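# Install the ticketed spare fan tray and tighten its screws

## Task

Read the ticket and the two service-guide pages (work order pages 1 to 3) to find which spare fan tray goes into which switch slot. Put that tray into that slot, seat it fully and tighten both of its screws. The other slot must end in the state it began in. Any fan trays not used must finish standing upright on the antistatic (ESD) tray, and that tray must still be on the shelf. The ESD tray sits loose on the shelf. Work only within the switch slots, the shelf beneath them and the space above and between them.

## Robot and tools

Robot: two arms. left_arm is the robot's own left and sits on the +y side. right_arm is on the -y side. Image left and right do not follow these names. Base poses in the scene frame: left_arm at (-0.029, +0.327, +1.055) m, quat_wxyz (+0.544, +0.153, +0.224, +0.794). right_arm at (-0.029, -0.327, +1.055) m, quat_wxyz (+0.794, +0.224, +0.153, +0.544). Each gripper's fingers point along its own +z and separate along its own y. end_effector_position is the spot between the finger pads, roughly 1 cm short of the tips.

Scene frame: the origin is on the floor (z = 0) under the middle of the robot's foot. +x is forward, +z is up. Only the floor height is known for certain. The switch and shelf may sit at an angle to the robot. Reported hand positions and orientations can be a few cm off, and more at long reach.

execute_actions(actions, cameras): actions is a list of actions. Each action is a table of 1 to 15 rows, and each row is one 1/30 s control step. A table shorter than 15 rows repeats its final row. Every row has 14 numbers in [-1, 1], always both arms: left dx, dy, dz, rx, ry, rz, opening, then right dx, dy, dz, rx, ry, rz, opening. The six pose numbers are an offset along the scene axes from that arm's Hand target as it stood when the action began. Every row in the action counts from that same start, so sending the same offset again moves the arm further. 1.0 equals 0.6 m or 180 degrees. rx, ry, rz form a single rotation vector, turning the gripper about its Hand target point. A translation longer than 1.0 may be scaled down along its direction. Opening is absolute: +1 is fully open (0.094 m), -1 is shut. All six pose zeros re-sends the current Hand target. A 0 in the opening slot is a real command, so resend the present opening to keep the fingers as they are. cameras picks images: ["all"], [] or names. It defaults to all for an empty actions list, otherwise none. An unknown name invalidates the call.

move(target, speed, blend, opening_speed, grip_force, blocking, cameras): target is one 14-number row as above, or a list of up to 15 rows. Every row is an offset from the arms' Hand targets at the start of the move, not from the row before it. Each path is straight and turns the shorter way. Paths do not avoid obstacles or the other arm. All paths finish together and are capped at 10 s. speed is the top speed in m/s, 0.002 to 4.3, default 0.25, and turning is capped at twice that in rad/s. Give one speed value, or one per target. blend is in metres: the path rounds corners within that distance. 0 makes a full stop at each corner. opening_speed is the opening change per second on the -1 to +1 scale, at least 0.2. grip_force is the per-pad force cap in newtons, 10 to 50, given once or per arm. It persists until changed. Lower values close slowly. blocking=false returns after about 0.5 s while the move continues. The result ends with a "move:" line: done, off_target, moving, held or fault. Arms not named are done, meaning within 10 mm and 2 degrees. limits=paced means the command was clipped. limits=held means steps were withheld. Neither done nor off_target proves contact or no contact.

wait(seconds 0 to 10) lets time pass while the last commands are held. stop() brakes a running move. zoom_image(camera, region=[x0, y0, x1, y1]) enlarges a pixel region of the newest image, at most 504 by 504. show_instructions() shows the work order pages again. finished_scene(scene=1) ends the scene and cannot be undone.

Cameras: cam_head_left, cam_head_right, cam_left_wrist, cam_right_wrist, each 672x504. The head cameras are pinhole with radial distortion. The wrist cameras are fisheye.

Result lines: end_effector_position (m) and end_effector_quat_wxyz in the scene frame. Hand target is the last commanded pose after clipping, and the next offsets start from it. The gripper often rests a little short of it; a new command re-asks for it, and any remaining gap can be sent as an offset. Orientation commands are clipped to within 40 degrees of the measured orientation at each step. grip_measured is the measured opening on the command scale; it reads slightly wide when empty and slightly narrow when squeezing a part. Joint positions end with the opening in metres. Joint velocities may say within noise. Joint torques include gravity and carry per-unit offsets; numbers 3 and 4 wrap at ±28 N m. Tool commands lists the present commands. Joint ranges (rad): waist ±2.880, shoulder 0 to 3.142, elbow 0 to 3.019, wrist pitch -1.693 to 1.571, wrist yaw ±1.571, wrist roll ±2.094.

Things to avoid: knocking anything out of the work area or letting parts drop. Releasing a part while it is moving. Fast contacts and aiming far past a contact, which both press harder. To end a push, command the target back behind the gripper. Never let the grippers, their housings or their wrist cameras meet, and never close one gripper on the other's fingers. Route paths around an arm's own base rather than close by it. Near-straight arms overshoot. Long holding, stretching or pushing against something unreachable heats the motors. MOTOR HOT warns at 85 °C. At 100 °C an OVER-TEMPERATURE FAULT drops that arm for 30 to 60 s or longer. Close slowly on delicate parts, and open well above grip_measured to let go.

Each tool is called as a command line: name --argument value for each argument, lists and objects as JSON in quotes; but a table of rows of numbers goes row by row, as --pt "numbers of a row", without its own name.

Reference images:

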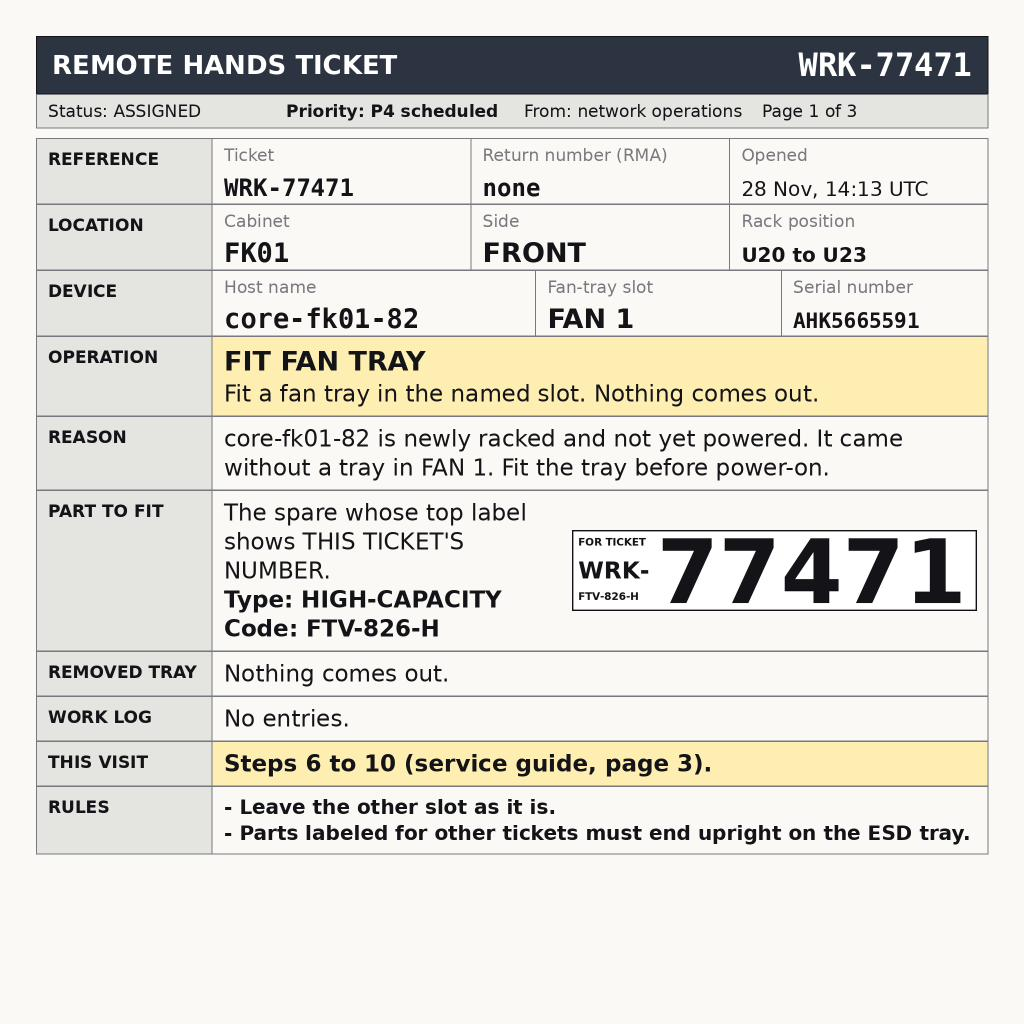

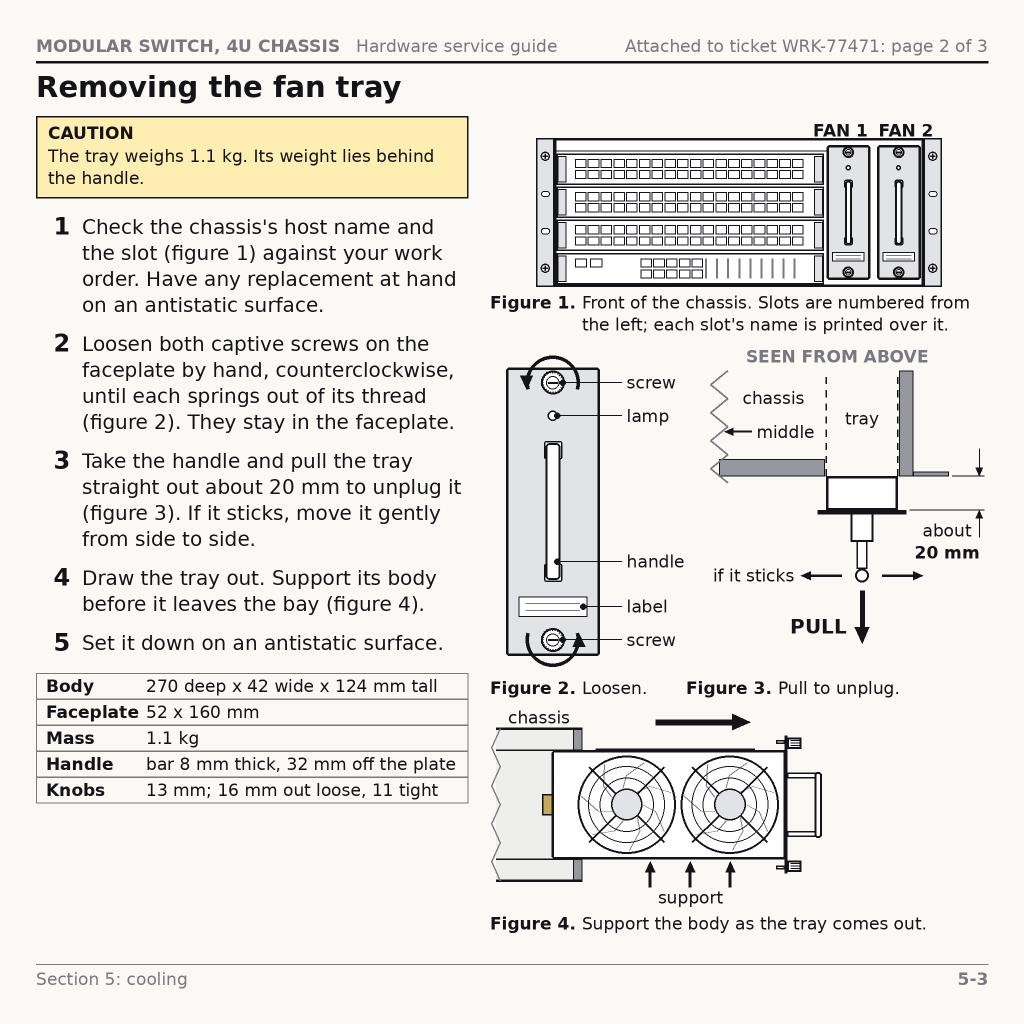

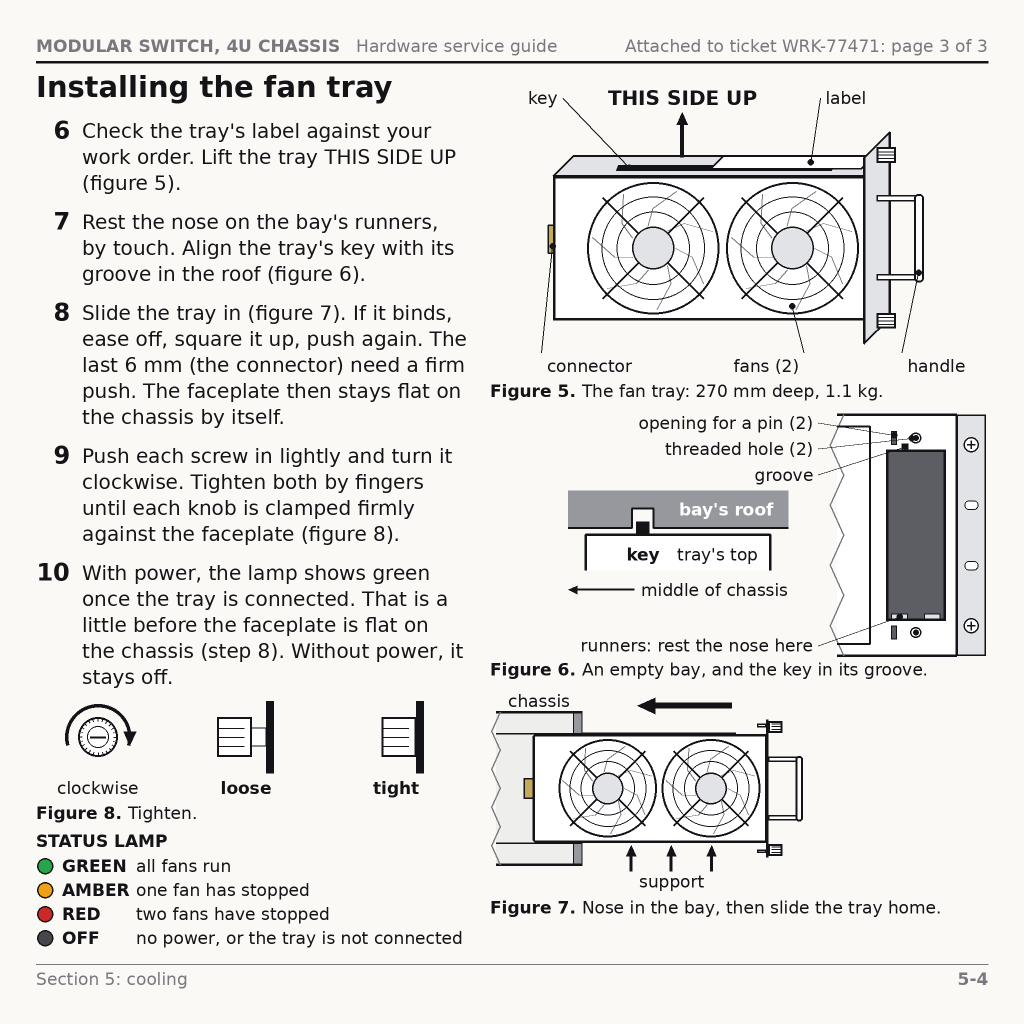

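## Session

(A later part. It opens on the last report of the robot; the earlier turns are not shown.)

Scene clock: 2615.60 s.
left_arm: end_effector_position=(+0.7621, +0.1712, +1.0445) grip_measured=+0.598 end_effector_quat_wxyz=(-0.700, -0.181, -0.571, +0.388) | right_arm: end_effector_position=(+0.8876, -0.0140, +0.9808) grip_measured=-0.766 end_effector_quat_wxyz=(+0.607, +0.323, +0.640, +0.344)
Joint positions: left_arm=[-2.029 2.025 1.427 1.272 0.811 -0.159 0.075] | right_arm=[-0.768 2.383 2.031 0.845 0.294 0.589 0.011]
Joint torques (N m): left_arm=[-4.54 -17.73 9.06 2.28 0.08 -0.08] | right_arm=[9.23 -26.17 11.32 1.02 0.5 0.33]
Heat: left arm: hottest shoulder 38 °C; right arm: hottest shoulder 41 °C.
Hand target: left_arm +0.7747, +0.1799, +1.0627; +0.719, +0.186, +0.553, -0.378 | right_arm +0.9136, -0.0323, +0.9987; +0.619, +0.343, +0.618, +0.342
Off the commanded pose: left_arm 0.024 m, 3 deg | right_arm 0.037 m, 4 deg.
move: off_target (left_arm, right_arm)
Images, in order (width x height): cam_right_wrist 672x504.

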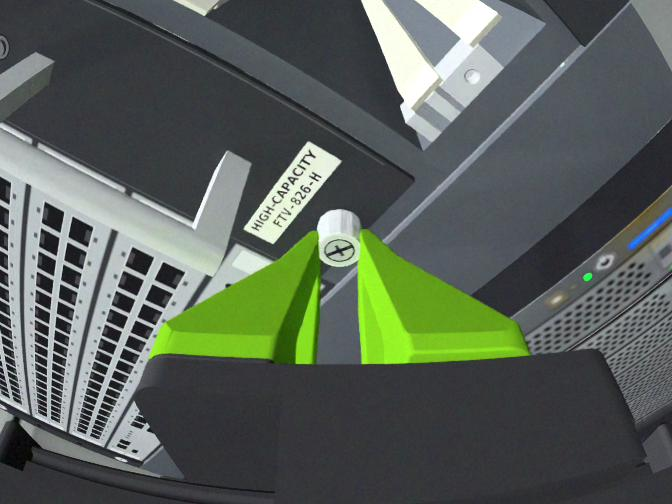

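move --pt "0 0 0 0 0 0 0.6 -0.01 0.0 0.0 0.0 0 0 -0.3" --pt "0 0 0 0 0 0 0.6 -0.064 0.0 0.0 0.0 0 0 -0.3" --pt "0 0 0 0 0 0 0.6 -0.064 -0.00 0.0 -0.6 0 0 -0.3" --pt "0 0 0 0 0 0 0.6 -0.001 -0.00 0.002 -0.6 0 0 -0.3" --pt "0 0 0 0 0 0 0.6 -0.001 -0.00 0.002 -0.6 0 0 -1" --speed '[0.4,0.4,0.6,0.15,0.3]' --cameras '["cam_right_wrist"]'

zoom_image --camera "cam_right_wrist" --region '[250, 140, 430, 290]'

move --pt "0 0 0 0 0 0 0.6 0.002 0.0 -0.002 0.6 0 0 -1" --speed '[0.5]' --cameras '["cam_right_wrist"]'

zoom_image --camera "cam_right_wrist" --region '[250, 140, 430, 290]'

Scene clock: 2632.77 s.
left_arm: end_effector_position=(+0.7621, +0.1712, +1.0445) grip_measured=+0.598 end_effector_quat_wxyz=(-0.700, -0.181, -0.571, +0.388) | right_arm: end_effector_position=(+0.8879, -0.0226, +0.9801) grip_measured=-0.765 end_effector_quat_wxyz=(-0.631, +0.310, -0.651, +0.286)
Joint positions: left_arm=[-2.029 2.025 1.427 1.272 0.811 -0.159 0.075] | right_arm=[-0.771 2.375 2.021 0.847 0.323 -1.262 0.011]
Joint torques (N m): left_arm=[-4.6 -17.79 9.05 2.26 0.09 -0.08] | right_arm=[9.47 -25.76 11.66 1.11 -0.86 0.13]
Heat: left arm: hottest shoulder 38 °C; right arm: hottest shoulder 41 °C.
Hand target: left_arm +0.7747, +0.1799, +1.0627; +0.719, +0.186, +0.553, -0.378 | right_arm +0.9130, -0.0324, +0.9997; +0.641, -0.299, +0.640, -0.299
Off the commanded pose: left_arm 0.024 m, 3 deg | right_arm 0.033 m, 3 deg.
move: off_target (left_arm, right_arm); target 5's new opening was sent with right_arm's hand 0.028 m and 2 deg from that target
Images, in order (width x height): cam_right_wrist 672x504.

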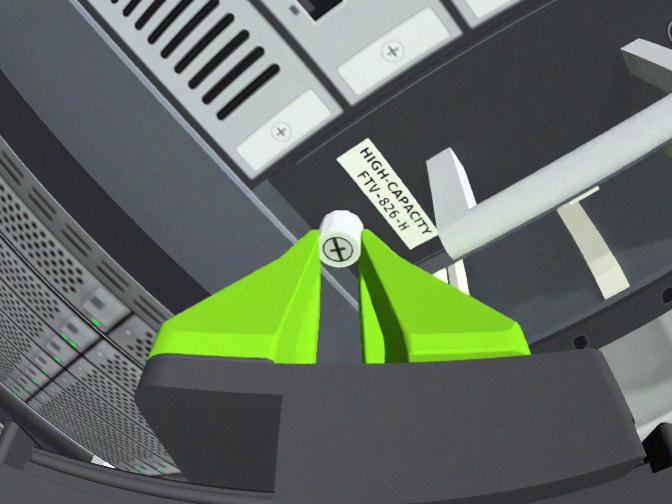

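Scaled by 2.800 from the camera's 672x504 image, which has a finer 960x720 frame.

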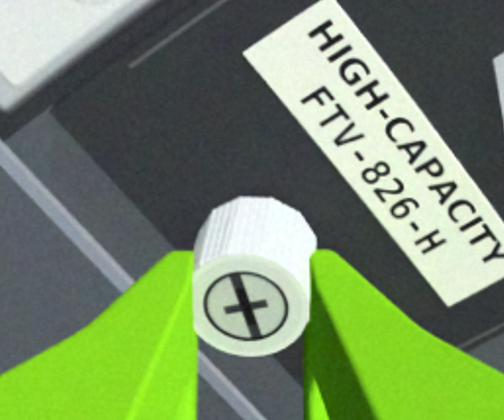

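Scene clock: 2635.80 s.
left_arm: end_effector_position=(+0.7621, +0.1712, +1.0445) grip_measured=+0.598 end_effector_quat_wxyz=(-0.700, -0.181, -0.571, +0.388) | right_arm: end_effector_position=(+0.8878, -0.0142, +0.9805) grip_measured=-0.765 end_effector_quat_wxyz=(+0.606, +0.323, +0.640, +0.343)
Joint positions: left_arm=[-2.029 2.025 1.427 1.272 0.811 -0.159 0.075] | right_arm=[-0.768 2.383 2.032 0.844 0.295 0.589 0.011]
Joint torques (N m): left_arm=[-4.6 -17.73 9.06 2.26 0.09 -0.09] | right_arm=[9.23 -26.11 11.4 0.96 0.46 0.32]
Heat: left arm: hottest shoulder 38 °C; right arm: hottest shoulder 41 °C.
Hand target: left_arm +0.7747, +0.1799, +1.0627; +0.719, +0.186, +0.553, -0.378 | right_arm +0.9142, -0.0325, +0.9983; +0.619, +0.343, +0.619, +0.342
Off the commanded pose: left_arm 0.024 m, 3 deg | right_arm 0.037 m, 4 deg.
move: off_target (left_arm, right_arm)
Images, in order (width x height): cam_right_wrist 672x504.

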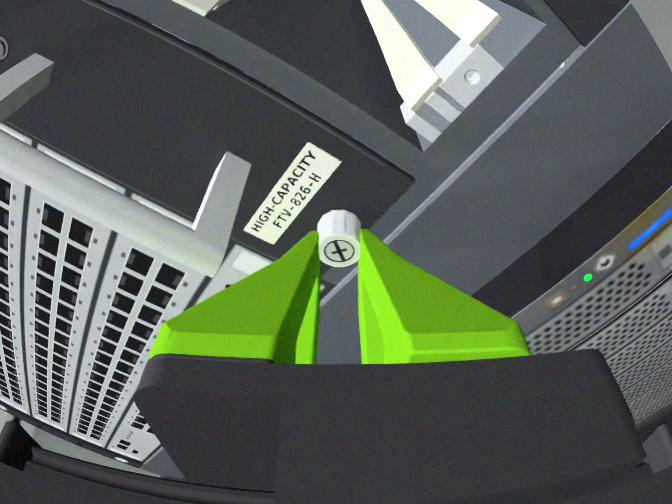

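Scaled by 2.800 from the camera's 672x504 image, which has a finer 960x720 frame.

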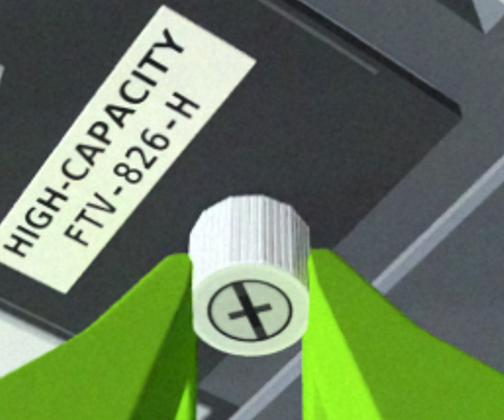

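move --pt "0 0 0 0 0 0 0.6 -0.01 0.0 0.0 0.0 0 0 -0.3" --pt "0 0 0 0 0 0 0.6 -0.064 0.0 0.0 0.0 0 0 -0.3" --pt "0 0 0 0 0 0 0.6 -0.064 -0.00 0.0 -0.6 0 0 -0.3" --pt "0 0 0 0 0 0 0.6 -0.001 -0.00 0.002 -0.6 0 0 -0.3" --pt "0 0 0 0 0 0 0.6 -0.001 -0.00 0.002 -0.6 0 0 -1" --speed '[0.4,0.4,0.6,0.15,0.3]'

move --pt "0 0 0 0 0 0 0.6 0.001 0.0 -0.002 0.6 0 0 -1" --speed '[0.5]'

move --pt "0 0 0 0 0 0 0.6 -0.01 0.0 0.0 0.0 0 0 -0.3" --pt "0 0 0 0 0 0 0.6 -0.064 0.0 0.0 0.0 0 0 -0.3" --pt "0 0 0 0 0 0 0.6 -0.064 -0.00 0.0 -0.6 0 0 -0.3" --pt "0 0 0 0 0 0 0.6 -0.001 -0.00 0.002 -0.6 0 0 -0.3" --pt "0 0 0 0 0 0 0.6 -0.001 -0.00 0.002 -0.6 0 0 -1" --speed '[0.4,0.4,0.6,0.15,0.3]' --cameras '["cam_right_wrist"]'

zoom_image --camera "cam_right_wrist" --region '[250, 140, 430, 290]'

move --pt "0 0 0 0 0 0 0.6 0.001 0.0 -0.002 0.6 0 0 -1" --speed '[0.5]' --cameras '["cam_right_wrist"]'

zoom_image --camera "cam_right_wrist" --region '[250, 140, 430, 290]'

Scene clock: 2656.77 s.
left_arm: end_effector_position=(+0.7621, +0.1712, +1.0445) grip_measured=+0.598 end_effector_quat_wxyz=(-0.700, -0.181, -0.571, +0.388) | right_arm: end_effector_position=(+0.8883, -0.0231, +0.9797) grip_measured=-0.767 end_effector_quat_wxyz=(-0.631, +0.310, -0.651, +0.287)
Joint positions: left_arm=[-2.029 2.025 1.427 1.272 0.811 -0.159 0.075] | right_arm=[-0.772 2.376 2.023 0.847 0.323 -1.262 0.011]
Joint torques (N m): left_arm=[-4.6 -17.73 9.03 2.26 0.09 -0.08] | right_arm=[9.52 -25.76 11.7 1.06 -0.88 0.14]
Heat: left arm: hottest shoulder 38 °C; right arm: hottest shoulder 42 °C.
Hand target: left_arm +0.7747, +0.1799, +1.0627; +0.719, +0.186, +0.553, -0.378 | right_arm +0.9137, -0.0326, +0.9997; +0.642, -0.299, +0.640, -0.300
Off the commanded pose: left_arm 0.024 m, 3 deg | right_arm 0.033 m, 3 deg.
move: off_target (left_arm, right_arm); target 5's new opening was sent with right_arm's hand 0.028 m and 2 deg from that target

Scene clock: 2659.80 s.
left_arm: end_effector_position=(+0.7621, +0.1712, +1.0445) grip_measured=+0.598 end_effector_quat_wxyz=(-0.700, -0.181, -0.571, +0.388) | right_arm: end_effector_position=(+0.8883, -0.0137, +0.9808) grip_measured=-0.767 end_effector_quat_wxyz=(+0.606, +0.324, +0.640, +0.344)
Joint positions: left_arm=[-2.029 2.025 1.427 1.272 0.811 -0.159 0.075] | right_arm=[-0.767 2.385 2.036 0.842 0.296 0.59 0.011]
Joint torques (N m): left_arm=[-4.6 -17.79 9.05 2.26 0.08 -0.08] | right_arm=[9.29 -26.34 11.21 1.02 0.43 0.31]
Heat: left arm: hottest shoulder 38 °C; right arm: hottest shoulder 42 °C.
Hand target: left_arm +0.7747, +0.1799, +1.0627; +0.719, +0.186, +0.553, -0.378 | right_arm +0.9143, -0.0323, +0.9988; +0.619, +0.344, +0.618, +0.342
Off the commanded pose: left_arm 0.024 m, 3 deg | right_arm 0.037 m, 4 deg.
move: off_target (left_arm, right_arm)

Scene clock: 2665.33 s.
left_arm: end_effector_position=(+0.7621, +0.1712, +1.0445) grip_measured=+0.598 end_effector_quat_wxyz=(-0.700, -0.181, -0.571, +0.388) | right_arm: end_effector_position=(+0.8883, -0.0229, +0.9799) grip_measured=-0.766 end_effector_quat_wxyz=(-0.631, +0.310, -0.651, +0.287)
Joint positions: left_arm=[-2.029 2.025 1.427 1.272 0.811 -0.159 0.075] | right_arm=[-0.772 2.376 2.023 0.846 0.324 -1.262 0.011]
Joint torques (N m): left_arm=[-4.54 -17.79 9.06 2.26 0.08 -0.08] | right_arm=[9.58 -25.82 11.71 1.07 -0.89 0.12]
Heat: left arm: hottest shoulder 38 °C; right arm: hottest shoulder 42 °C.
Hand target: left_arm +0.7747, +0.1799, +1.0627; +0.719, +0.186, +0.553, -0.378 | right_arm +0.9137, -0.0325, +0.9997; +0.641, -0.298, +0.640, -0.299
Off the commanded pose: left_arm 0.024 m, 3 deg | right_arm 0.034 m, 3 deg.
move: off_target (left_arm, right_arm); target 5's new opening was sent with right_arm's hand 0.028 m and 2 deg from that target
Images, in order (width x height): cam_right_wrist 672x504.

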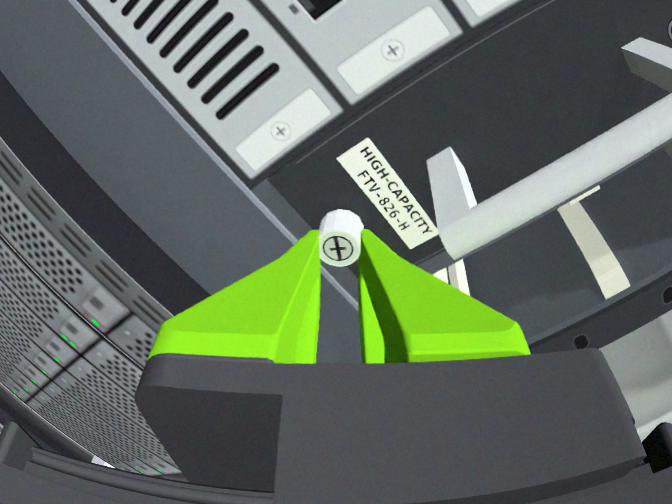

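Scaled by 2.800 from the camera's 672x504 image, which has a finer 960x720 frame.

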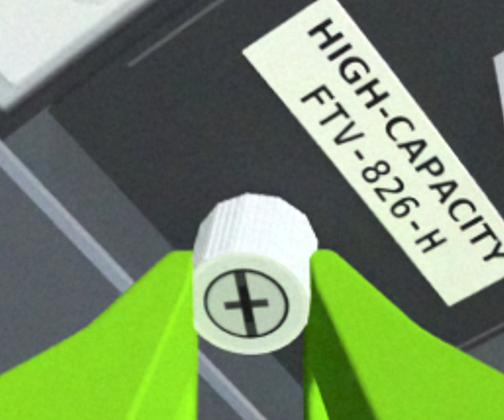

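Scene clock: 2668.37 s.
left_arm: end_effector_position=(+0.7621, +0.1712, +1.0445) grip_measured=+0.598 end_effector_quat_wxyz=(-0.700, -0.181, -0.571, +0.388) | right_arm: end_effector_position=(+0.8883, -0.0140, +0.9807) grip_measured=-0.766 end_effector_quat_wxyz=(+0.606, +0.325, +0.640, +0.344)
Joint positions: left_arm=[-2.029 2.025 1.427 1.272 0.811 -0.159 0.075] | right_arm=[-0.768 2.384 2.034 0.842 0.296 0.592 0.011]
Joint torques (N m): left_arm=[-4.54 -17.79 9.06 2.26 0.09 -0.08] | right_arm=[9.11 -26.23 11.26 1.02 0.42 0.3]
Heat: left arm: hottest shoulder 38 °C; right arm: hottest shoulder 43 °C.
Hand target: left_arm +0.7747, +0.1799, +1.0627; +0.719, +0.186, +0.553, -0.378 | right_arm +0.9143, -0.0325, +0.9987; +0.618, +0.343, +0.619, +0.342
Off the commanded pose: left_arm 0.024 m, 3 deg | right_arm 0.037 m, 4 deg.
move: off_target (left_arm, right_arm)
Images, in order (width x height): cam_right_wrist 672x504.

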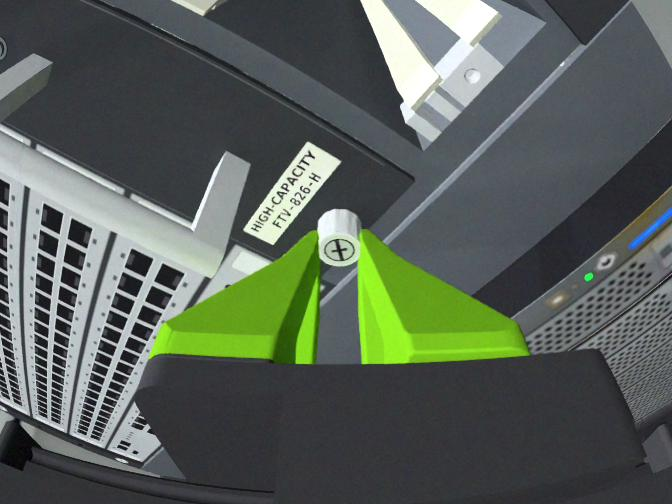

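Scaled by 2.800 from the camera's 672x504 image, which has a finer 960x720 frame.

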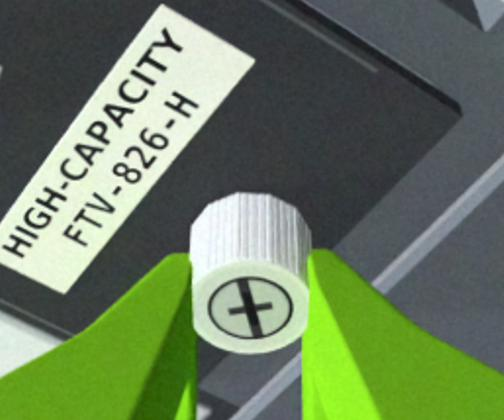

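move --pt "0 0 0 0 0 0 0.6 -0.01 0.0 0.0 0.0 0 0 -0.3" --pt "0 0 0 0 0 0 0.6 -0.064 0.0 0.0 0.0 0 0 -0.3" --pt "0 0 0 0 0 0 0.6 -0.064 -0.00 0.0 -0.6 0 0 -0.3" --pt "0 0 0 0 0 0 0.6 -0.001 -0.00 0.002 -0.6 0 0 -0.3" --pt "0 0 0 0 0 0 0.6 -0.001 -0.00 0.002 -0.6 0 0 -1" --speed '[0.4,0.4,0.6,0.15,0.3]' --cameras '["cam_right_wrist"]'

zoom_image --camera "cam_right_wrist" --region '[250, 140, 430, 290]'

move --pt "0 0 0 0 0 0 0.6 0.001 0.0 -0.002 0.6 0 0 -1" --speed '[0.5]' --cameras '["cam_right_wrist"]'

zoom_image --camera "cam_right_wrist" --region '[250, 140, 430, 290]'

move --pt "0 0 0 0 0 0 0.6 -0.01 0.0 0.0 0.0 0 0 -0.3" --pt "0 0 0 0 0 0 0.6 -0.064 0.0 0.0 0.0 0 0 -0.3" --pt "0 0 0 0 0 0 0.6 -0.064 -0.00 0.0 -0.6 0 0 -0.3" --pt "0 0 0 0 0 0 0.6 -0.001 -0.00 0.002 -0.6 0 0 -0.3" --pt "0 0 0 0 0 0 0.6 -0.001 -0.00 0.002 -0.6 0 0 -1" --speed '[0.4,0.4,0.6,0.15,0.3]' --cameras '["cam_right_wrist"]'

zoom_image --camera "cam_right_wrist" --region '[250, 140, 430, 290]'

move --pt "0 0 0 0 0 0 0.6 0.001 0.0 -0.002 0.6 0 0 -1" --speed '[0.5]' --cameras '["cam_right_wrist"]'

zoom_image --camera "cam_right_wrist" --region '[250, 140, 430, 290]'

Scene clock: 2696.77 s.
left_arm: end_effector_position=(+0.7621, +0.1712, +1.0445) grip_measured=+0.598 end_effector_quat_wxyz=(-0.700, -0.181, -0.571, +0.388) | right_arm: end_effector_position=(+0.8882, -0.0229, +0.9799) grip_measured=-0.767 end_effector_quat_wxyz=(-0.631, +0.310, -0.651, +0.286)
Joint positions: left_arm=[-2.029 2.025 1.427 1.272 0.811 -0.159 0.075] | right_arm=[-0.772 2.376 2.023 0.846 0.323 -1.262 0.011]
Joint torques (N m): left_arm=[-4.54 -17.67 9.05 2.26 0.09 -0.08] | right_arm=[9.58 -25.82 11.73 1.07 -0.87 0.14]
Heat: left arm: hottest shoulder 38 °C; right arm: hottest shoulder 44 °C.
Hand target: left_arm +0.7747, +0.1799, +1.0627; +0.719, +0.186, +0.553, -0.378 | right_arm +0.9136, -0.0324, +0.9997; +0.641, -0.299, +0.640, -0.299
Off the commanded pose: left_arm 0.024 m, 3 deg | right_arm 0.034 m, 3 deg.
move: off_target (left_arm, right_arm); target 5's new opening was sent with right_arm's hand 0.028 m and 2 deg from that target
Images, in order (width x height): cam_right_wrist 672x504.

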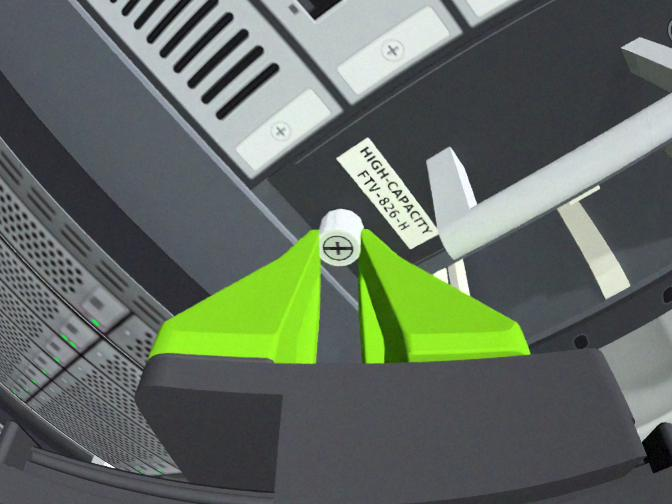

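Scaled by 2.800 from the camera's 672x504 image, which has a finer 960x720 frame.

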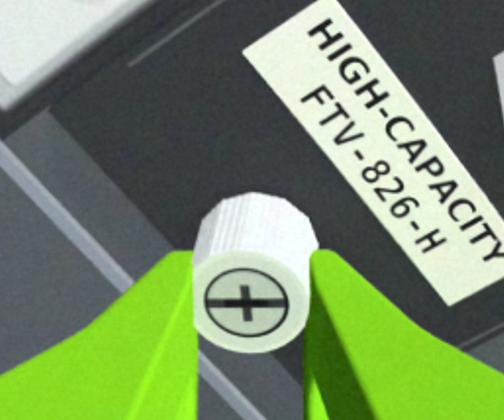

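Scene clock: 2699.80 s.
left_arm: end_effector_position=(+0.7621, +0.1712, +1.0445) grip_measured=+0.598 end_effector_quat_wxyz=(-0.700, -0.181, -0.571, +0.388) | right_arm: end_effector_position=(+0.8882, -0.0140, +0.9806) grip_measured=-0.767 end_effector_quat_wxyz=(+0.606, +0.324, +0.640, +0.344)
Joint positions: left_arm=[-2.029 2.025 1.427 1.272 0.811 -0.159 0.075] | right_arm=[-0.768 2.384 2.034 0.842 0.296 0.591 0.011]
Joint torques (N m): left_arm=[-4.6 -17.73 9.05 2.25 0.08 -0.09] | right_arm=[9.23 -26.29 11.26 1.01 0.4 0.31]
Heat: left arm: hottest shoulder 38 °C; right arm: hottest shoulder 44 °C.
Hand target: left_arm +0.7747, +0.1799, +1.0627; +0.719, +0.186, +0.553, -0.378 | right_arm +0.9142, -0.0324, +0.9984; +0.619, +0.343, +0.619, +0.342
Off the commanded pose: left_arm 0.024 m, 3 deg | right_arm 0.037 m, 4 deg.
move: off_target (left_arm, right_arm)
Images, in order (width x height): cam_right_wrist 672x504.

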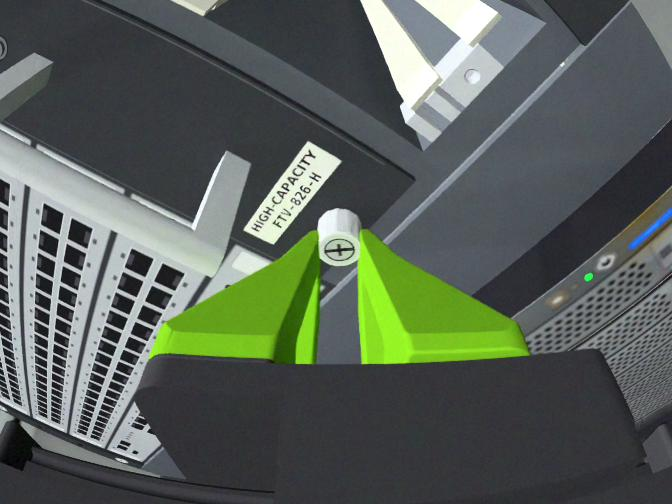

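Scaled by 2.800 from the camera's 672x504 image, which has a finer 960x720 frame.

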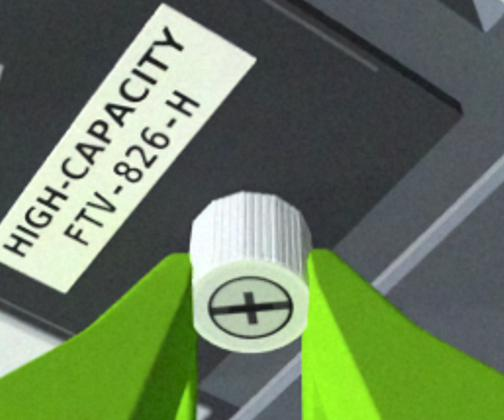

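Scene clock: 2705.33 s.
left_arm: end_effector_position=(+0.7621, +0.1712, +1.0445) grip_measured=+0.598 end_effector_quat_wxyz=(-0.700, -0.181, -0.571, +0.388) | right_arm: end_effector_position=(+0.8881, -0.0226, +0.9801) grip_measured=-0.768 end_effector_quat_wxyz=(-0.631, +0.310, -0.651, +0.286)
Joint positions: left_arm=[-2.029 2.025 1.427 1.272 0.811 -0.159 0.075] | right_arm=[-0.771 2.376 2.023 0.847 0.323 -1.262 0.011]
Joint torques (N m): left_arm=[-4.6 -17.79 9.05 2.25 0.08 -0.08] | right_arm=[9.47 -25.88 11.71 1.02 -0.88 0.11]
Heat: left arm: hottest shoulder 38 °C; right arm: hottest shoulder 44 °C.
Hand target: left_arm +0.7747, +0.1799, +1.0627; +0.719, +0.186, +0.553, -0.378 | right_arm +0.9136, -0.0323, +0.9999; +0.641, -0.299, +0.640, -0.299
Off the commanded pose: left_arm 0.024 m, 3 deg | right_arm 0.034 m, 3 deg.
move: off_target (left_arm, right_arm); target 5's new opening was sent with right_arm's hand 0.028 m and 2 deg from that target
Images, in order (width x height): cam_right_wrist 672x504.

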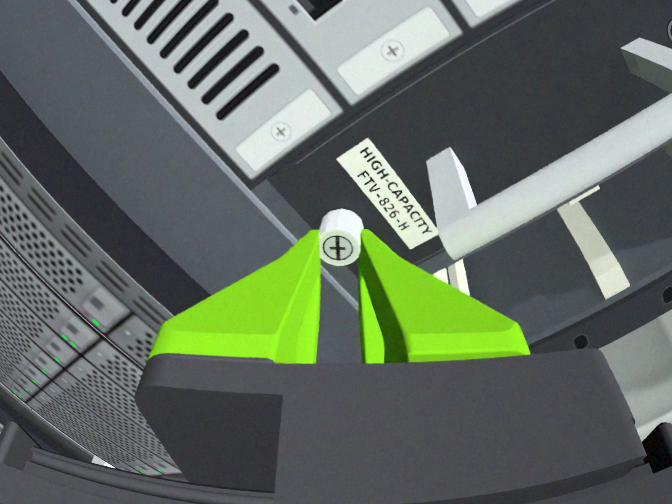

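Scaled by 2.800 from the camera's 672x504 image, which has a finer 960x720 frame.

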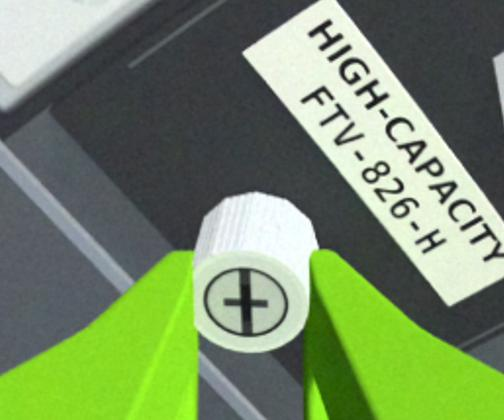

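Scene clock: 2708.33 s.
left_arm: end_effector_position=(+0.7621, +0.1712, +1.0445) grip_measured=+0.598 end_effector_quat_wxyz=(-0.700, -0.181, -0.571, +0.388) | right_arm: end_effector_position=(+0.8876, -0.0125, +0.9791) grip_measured=-0.773 end_effector_quat_wxyz=(+0.609, +0.316, +0.647, +0.333)
Joint positions: left_arm=[-2.029 2.025 1.427 1.272 0.811 -0.159 0.075] | right_arm=[-0.766 2.386 2.035 0.838 0.301 0.561 0.011]
Joint torques (N m): left_arm=[-4.48 -17.79 9.05 2.25 0.08 -0.08] | right_arm=[9.05 -26.34 11.17 1.28 0.14 0.55]
Heat: left arm: hottest shoulder 38 °C; right arm: hottest shoulder 44 °C.
Hand target: left_arm +0.7747, +0.1799, +1.0627; +0.719, +0.186, +0.553, -0.378 | right_arm +0.9143, -0.0324, +0.9987; +0.619, +0.344, +0.618, +0.342
Off the commanded pose: left_arm 0.024 m, 3 deg | right_arm 0.039 m, 5 deg.
move: off_target (left_arm, right_arm)
Images, in order (width x height): cam_right_wrist 672x504.

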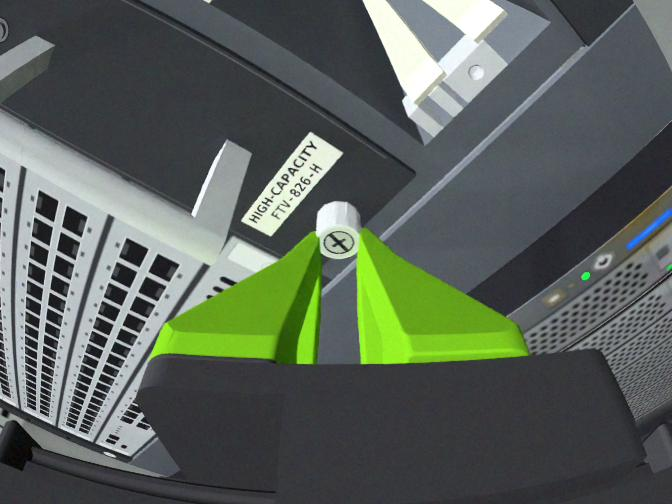

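Scaled by 2.800 from the camera's 672x504 image, which has a finer 960x720 frame.

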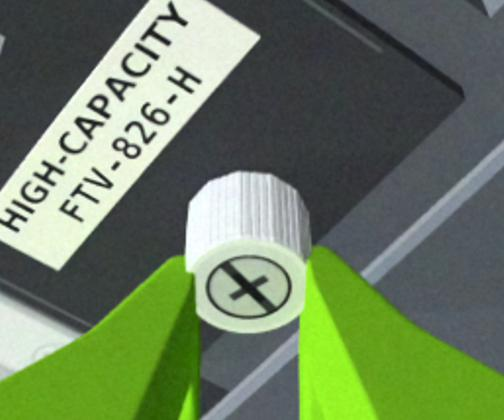

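move --pt "0 0 0 0 0 0 0.6 -0.01 0.0 0.0 0.0 0 0 -0.3" --pt "0 0 0 0 0 0 0.6 -0.064 0.0 0.0 0.0 0 0 -0.3" --pt "0 0 0 0 0 0 0.6 -0.064 -0.00 0.0 -0.6 0 0 -0.3" --pt "0 0 0 0 0 0 0.6 -0.001 -0.00 0.002 -0.6 0 0 -0.3" --pt "0 0 0 0 0 0 0.6 -0.001 -0.00 0.002 -0.6 0 0 -1" --speed '[0.4,0.4,0.6,0.15,0.3]' --cameras '["cam_right_wrist"]'

zoom_image --camera "cam_right_wrist" --region '[250, 140, 430, 290]'

move --pt "0 0 0 0 0 0 0.6 0.001 0.0 -0.002 0.5 0 0 -1" --speed '[0.3]' --cameras '["cam_right_wrist"]'

zoom_image --camera "cam_right_wrist" --region '[250, 140, 430, 290]'

Scene clock: 2724.33 s.
left_arm: end_effector_position=(+0.7621, +0.1712, +1.0445) grip_measured=+0.598 end_effector_quat_wxyz=(-0.700, -0.181, -0.571, +0.388) | right_arm: end_effector_position=(+0.8879, -0.0227, +0.9800) grip_measured=-0.769 end_effector_quat_wxyz=(-0.631, +0.310, -0.651, +0.287)
Joint positions: left_arm=[-2.029 2.025 1.427 1.272 0.811 -0.159 0.075] | right_arm=[-0.771 2.376 2.022 0.848 0.324 -1.264 0.011]
Joint torques (N m): left_arm=[-4.6 -17.85 9.06 2.26 0.09 -0.08] | right_arm=[9.52 -25.76 11.73 0.99 -0.92 0.13]
Heat: left arm: hottest shoulder 38 °C; right arm: hottest shoulder 44 °C.
Hand target: left_arm +0.7747, +0.1799, +1.0627; +0.719, +0.186, +0.553, -0.378 | right_arm +0.9136, -0.0324, +0.9997; +0.641, -0.299, +0.640, -0.299
Off the commanded pose: left_arm 0.024 m, 3 deg | right_arm 0.034 m, 3 deg.
move: off_target (left_arm, right_arm); target 5's new opening was sent with right_arm's hand 0.028 m and 2 deg from that target
Images, in order (width x height): cam_right_wrist 672x504.

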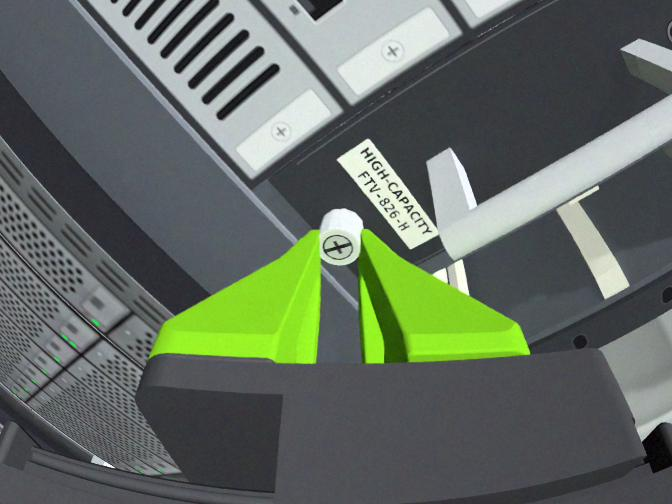

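Scaled by 2.800 from the camera's 672x504 image, which has a finer 960x720 frame.

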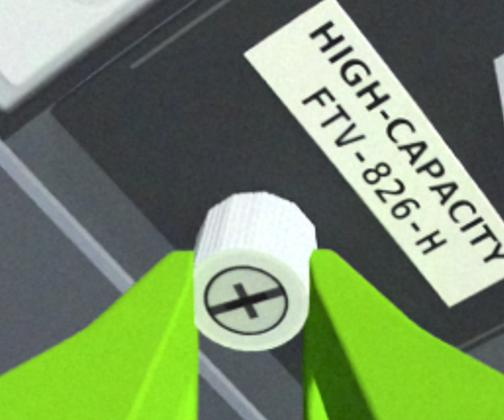

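Scene clock: 2727.97 s.
left_arm: end_effector_position=(+0.7621, +0.1712, +1.0445) grip_measured=+0.598 end_effector_quat_wxyz=(-0.700, -0.181, -0.571, +0.388) | right_arm: end_effector_position=(+0.8863, -0.0159, +0.9683) grip_measured=-0.992 end_effector_quat_wxyz=(+0.644, +0.227, +0.690, +0.239)
Joint positions: left_arm=[-2.029 2.025 1.427 1.272 0.811 -0.159 0.075] | right_arm=[-0.771 2.392 2.033 0.829 0.312 0.289 0]
Joint torques (N m): left_arm=[-4.54 -17.79 9.05 2.28 0.09 -0.08] | right_arm=[9.47 -26.93 11.17 1.72 -0.27 0.17]
Heat: left arm: hottest shoulder 38 °C; right arm: hottest shoulder 44 °C.
Hand target: left_arm +0.7747, +0.1799, +1.0627; +0.719, +0.186, +0.553, -0.378 | right_arm +0.9143, -0.0323, +0.9986; +0.665, +0.242, +0.664, +0.241
Off the commanded pose: left_arm 0.024 m, 3 deg | right_arm 0.044 m, 4 deg.
move: off_target (left_arm, right_arm)
Images, in order (width x height): cam_right_wrist 672x504.

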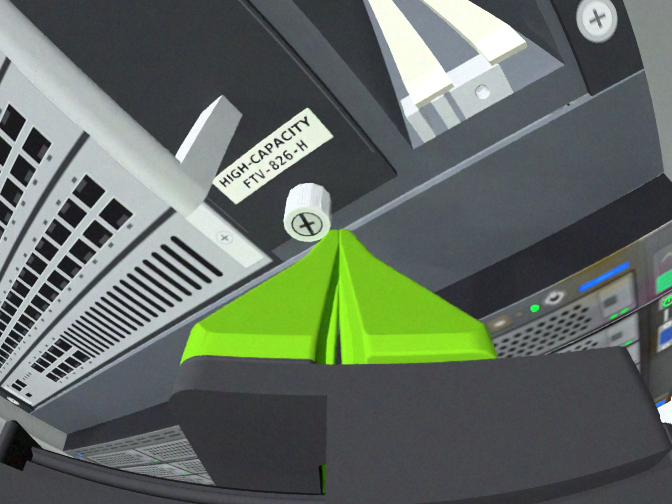

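Scaled by 2.800 from the camera's 672x504 image, which has a finer 960x720 frame.

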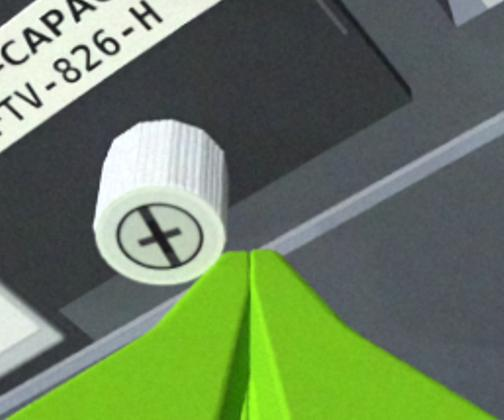

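move --pt "0 0 0 0 0 0 0.6 -0.16 0.0 0.0 0.0 0 0 -1" --pt "0 0 0 0 0 0 0.6 -0.16 0.0 0.225 -0.5 0 0 -0.3" --pt "0 0 0 0 0 0 0.6 -0.09 0.0 0.225 -0.5 0 0 -0.3" --speed '[0.2,0.25,0.1]' --cameras '["cam_right_wrist","cam_left_wrist"]'

zoom_image --camera "cam_left_wrist" --region '[325, 230, 395, 290]'

Scene clock: 2744.30 s.
left_arm: end_effector_position=(+0.7621, +0.1712, +1.0445) grip_measured=+0.598 end_effector_quat_wxyz=(-0.700, -0.181, -0.571, +0.388) | right_arm: end_effector_position=(+0.8473, -0.0325, +1.1229) grip_measured=-0.303 end_effector_quat_wxyz=(-0.633, +0.310, -0.644, +0.298)
Joint positions: left_arm=[-2.029 2.025 1.427 1.272 0.811 -0.159 0.075] | right_arm=[-0.686 2.046 1.71 0.867 0.399 -1.333 0.033]
Joint torques (N m): left_arm=[-4.54 -17.85 9.05 2.28 0.09 -0.08] | right_arm=[9.58 -23.41 9.96 1.42 -0.65 0.3]
Heat: left arm: hottest shoulder 38 °C; right arm: hottest shoulder 42 °C.
Hand target: left_arm +0.7747, +0.1799, +1.0627; +0.719, +0.186, +0.553, -0.378 | right_arm +0.8603, -0.0325, +1.1336; +0.641, -0.299, +0.640, -0.299
Off the commanded pose: left_arm 0.024 m, 3 deg | right_arm 0.017 m, 2 deg.
move: off_target (left_arm, right_arm); target 2's new opening was sent with right_arm's hand 0.021 m and 1 deg from that target
Images, in order (width x height): cam_left_wrist 672x504, cam_right_wrist 672x504.

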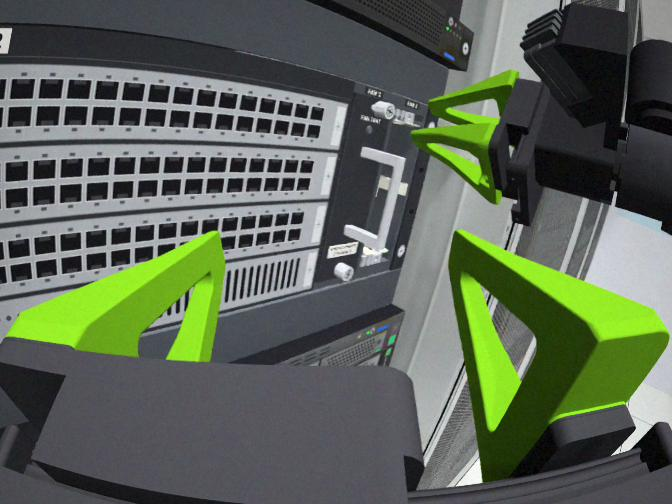

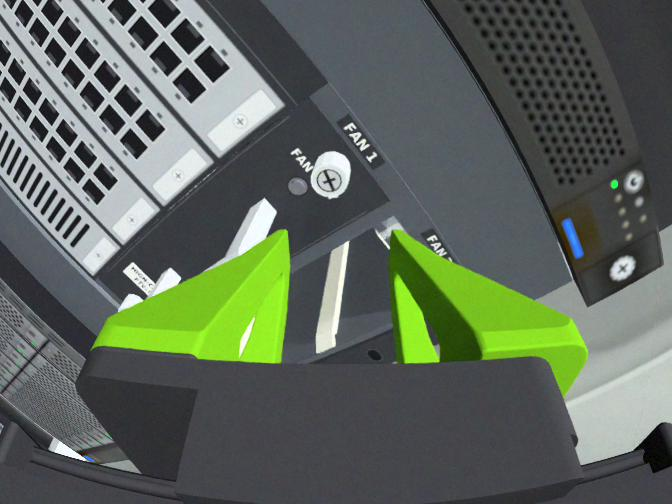

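Scaled by 7.200 from the camera's 672x504 image, which has a finer 960x720 frame.

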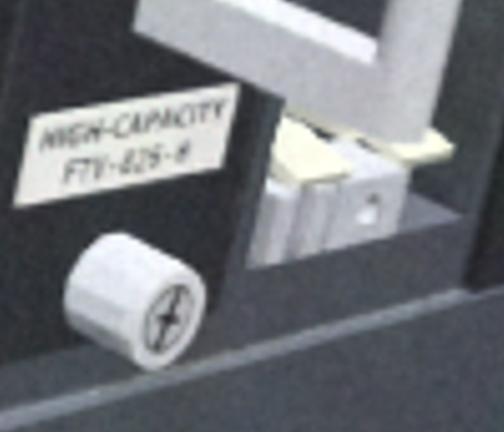

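move --pt "0 0 0 0 0 0 0.6 0.06 0.010 0.003 0.0 0 0 -0.3" --speed '[0.1]' --cameras '["cam_right_wrist"]'

zoom_image --camera "cam_right_wrist" --region '[250, 140, 430, 290]'

Scene clock: 2755.00 s.
left_arm: end_effector_position=(+0.7621, +0.1712, +1.0445) grip_measured=+0.598 end_effector_quat_wxyz=(-0.700, -0.181, -0.571, +0.388) | right_arm: end_effector_position=(+0.8795, -0.0181, +1.1282) grip_measured=-0.303 end_effector_quat_wxyz=(-0.635, +0.313, -0.642, +0.294)
Joint positions: left_arm=[-2.029 2.025 1.427 1.272 0.811 -0.159 0.075] | right_arm=[-0.686 2.113 1.87 0.77 0.389 -1.328 0.033]
Joint torques (N m): left_arm=[-4.6 -17.79 9.05 2.26 0.09 -0.08] | right_arm=[9.29 -24.23 10.92 1.35 -0.66 0.31]
Heat: left arm: hottest shoulder 38 °C; right arm: hottest shoulder 41 °C.
Hand target: left_arm +0.7747, +0.1799, +1.0627; +0.719, +0.186, +0.553, -0.378 | right_arm +0.8963, -0.0265, +1.1354; +0.641, -0.299, +0.640, -0.299
Off the commanded pose: left_arm 0.024 m, 3 deg | right_arm 0.020 m, 2 deg.
move: off_target (left_arm, right_arm)
Images, in order (width x height): cam_right_wrist 672x504.

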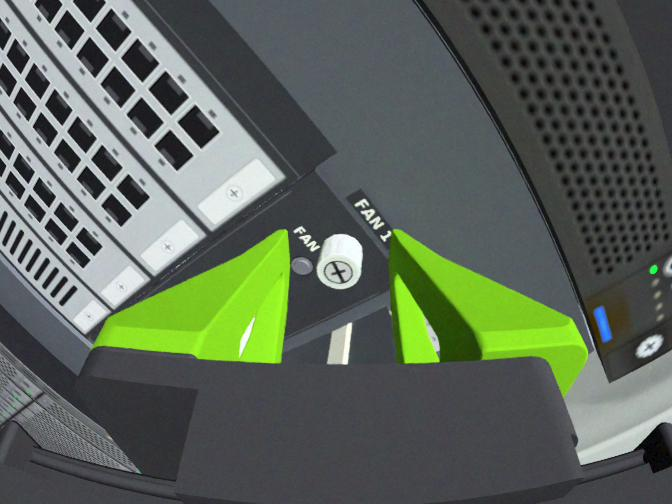

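Scaled by 2.800 from the camera's 672x504 image, which has a finer 960x720 frame.

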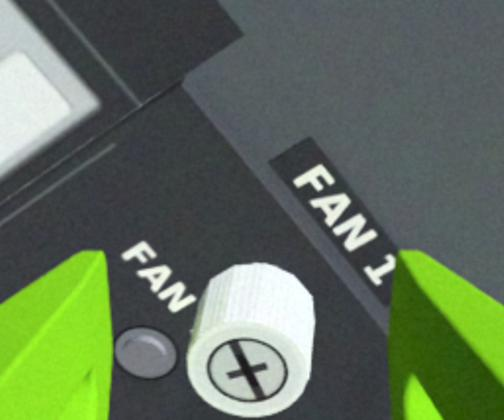

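move --pt "0 0 0 0 0 0 0.6 0.005 -0.023 -0.018 0.0 0 0 -0.3" --speed '[0.1]'

Scene clock: 2780.63 s.
left_arm: end_effector_position=(+0.7621, +0.1712, +1.0445) grip_measured=+0.598 end_effector_quat_wxyz=(-0.700, -0.181, -0.571, +0.388) | right_arm: end_effector_position=(+0.8847, -0.0283, +1.1244) grip_measured=-0.302 end_effector_quat_wxyz=(-0.638, +0.311, -0.641, +0.292)
Joint positions: left_arm=[-2.029 2.025 1.427 1.272 0.811 -0.159 0.075] | right_arm=[-0.704 2.113 1.872 0.77 0.368 -1.315 0.033]
Joint torques (N m): left_arm=[-4.54 -17.79 9.03 2.26 0.09 -0.08] | right_arm=[8.59 -24.18 9.96 1.68 -0.63 0.28]
Heat: left arm: hottest shoulder 38 °C; right arm: hottest shoulder 43 °C.
Hand target: left_arm +0.7747, +0.1799, +1.0627; +0.719, +0.186, +0.553, -0.378 | right_arm +0.8993, -0.0402, +1.1246; +0.641, -0.299, +0.640, -0.299
Off the commanded pose: left_arm 0.024 m, 3 deg | right_arm 0.019 m, 2 deg.
move: off_target (left_arm, right_arm)


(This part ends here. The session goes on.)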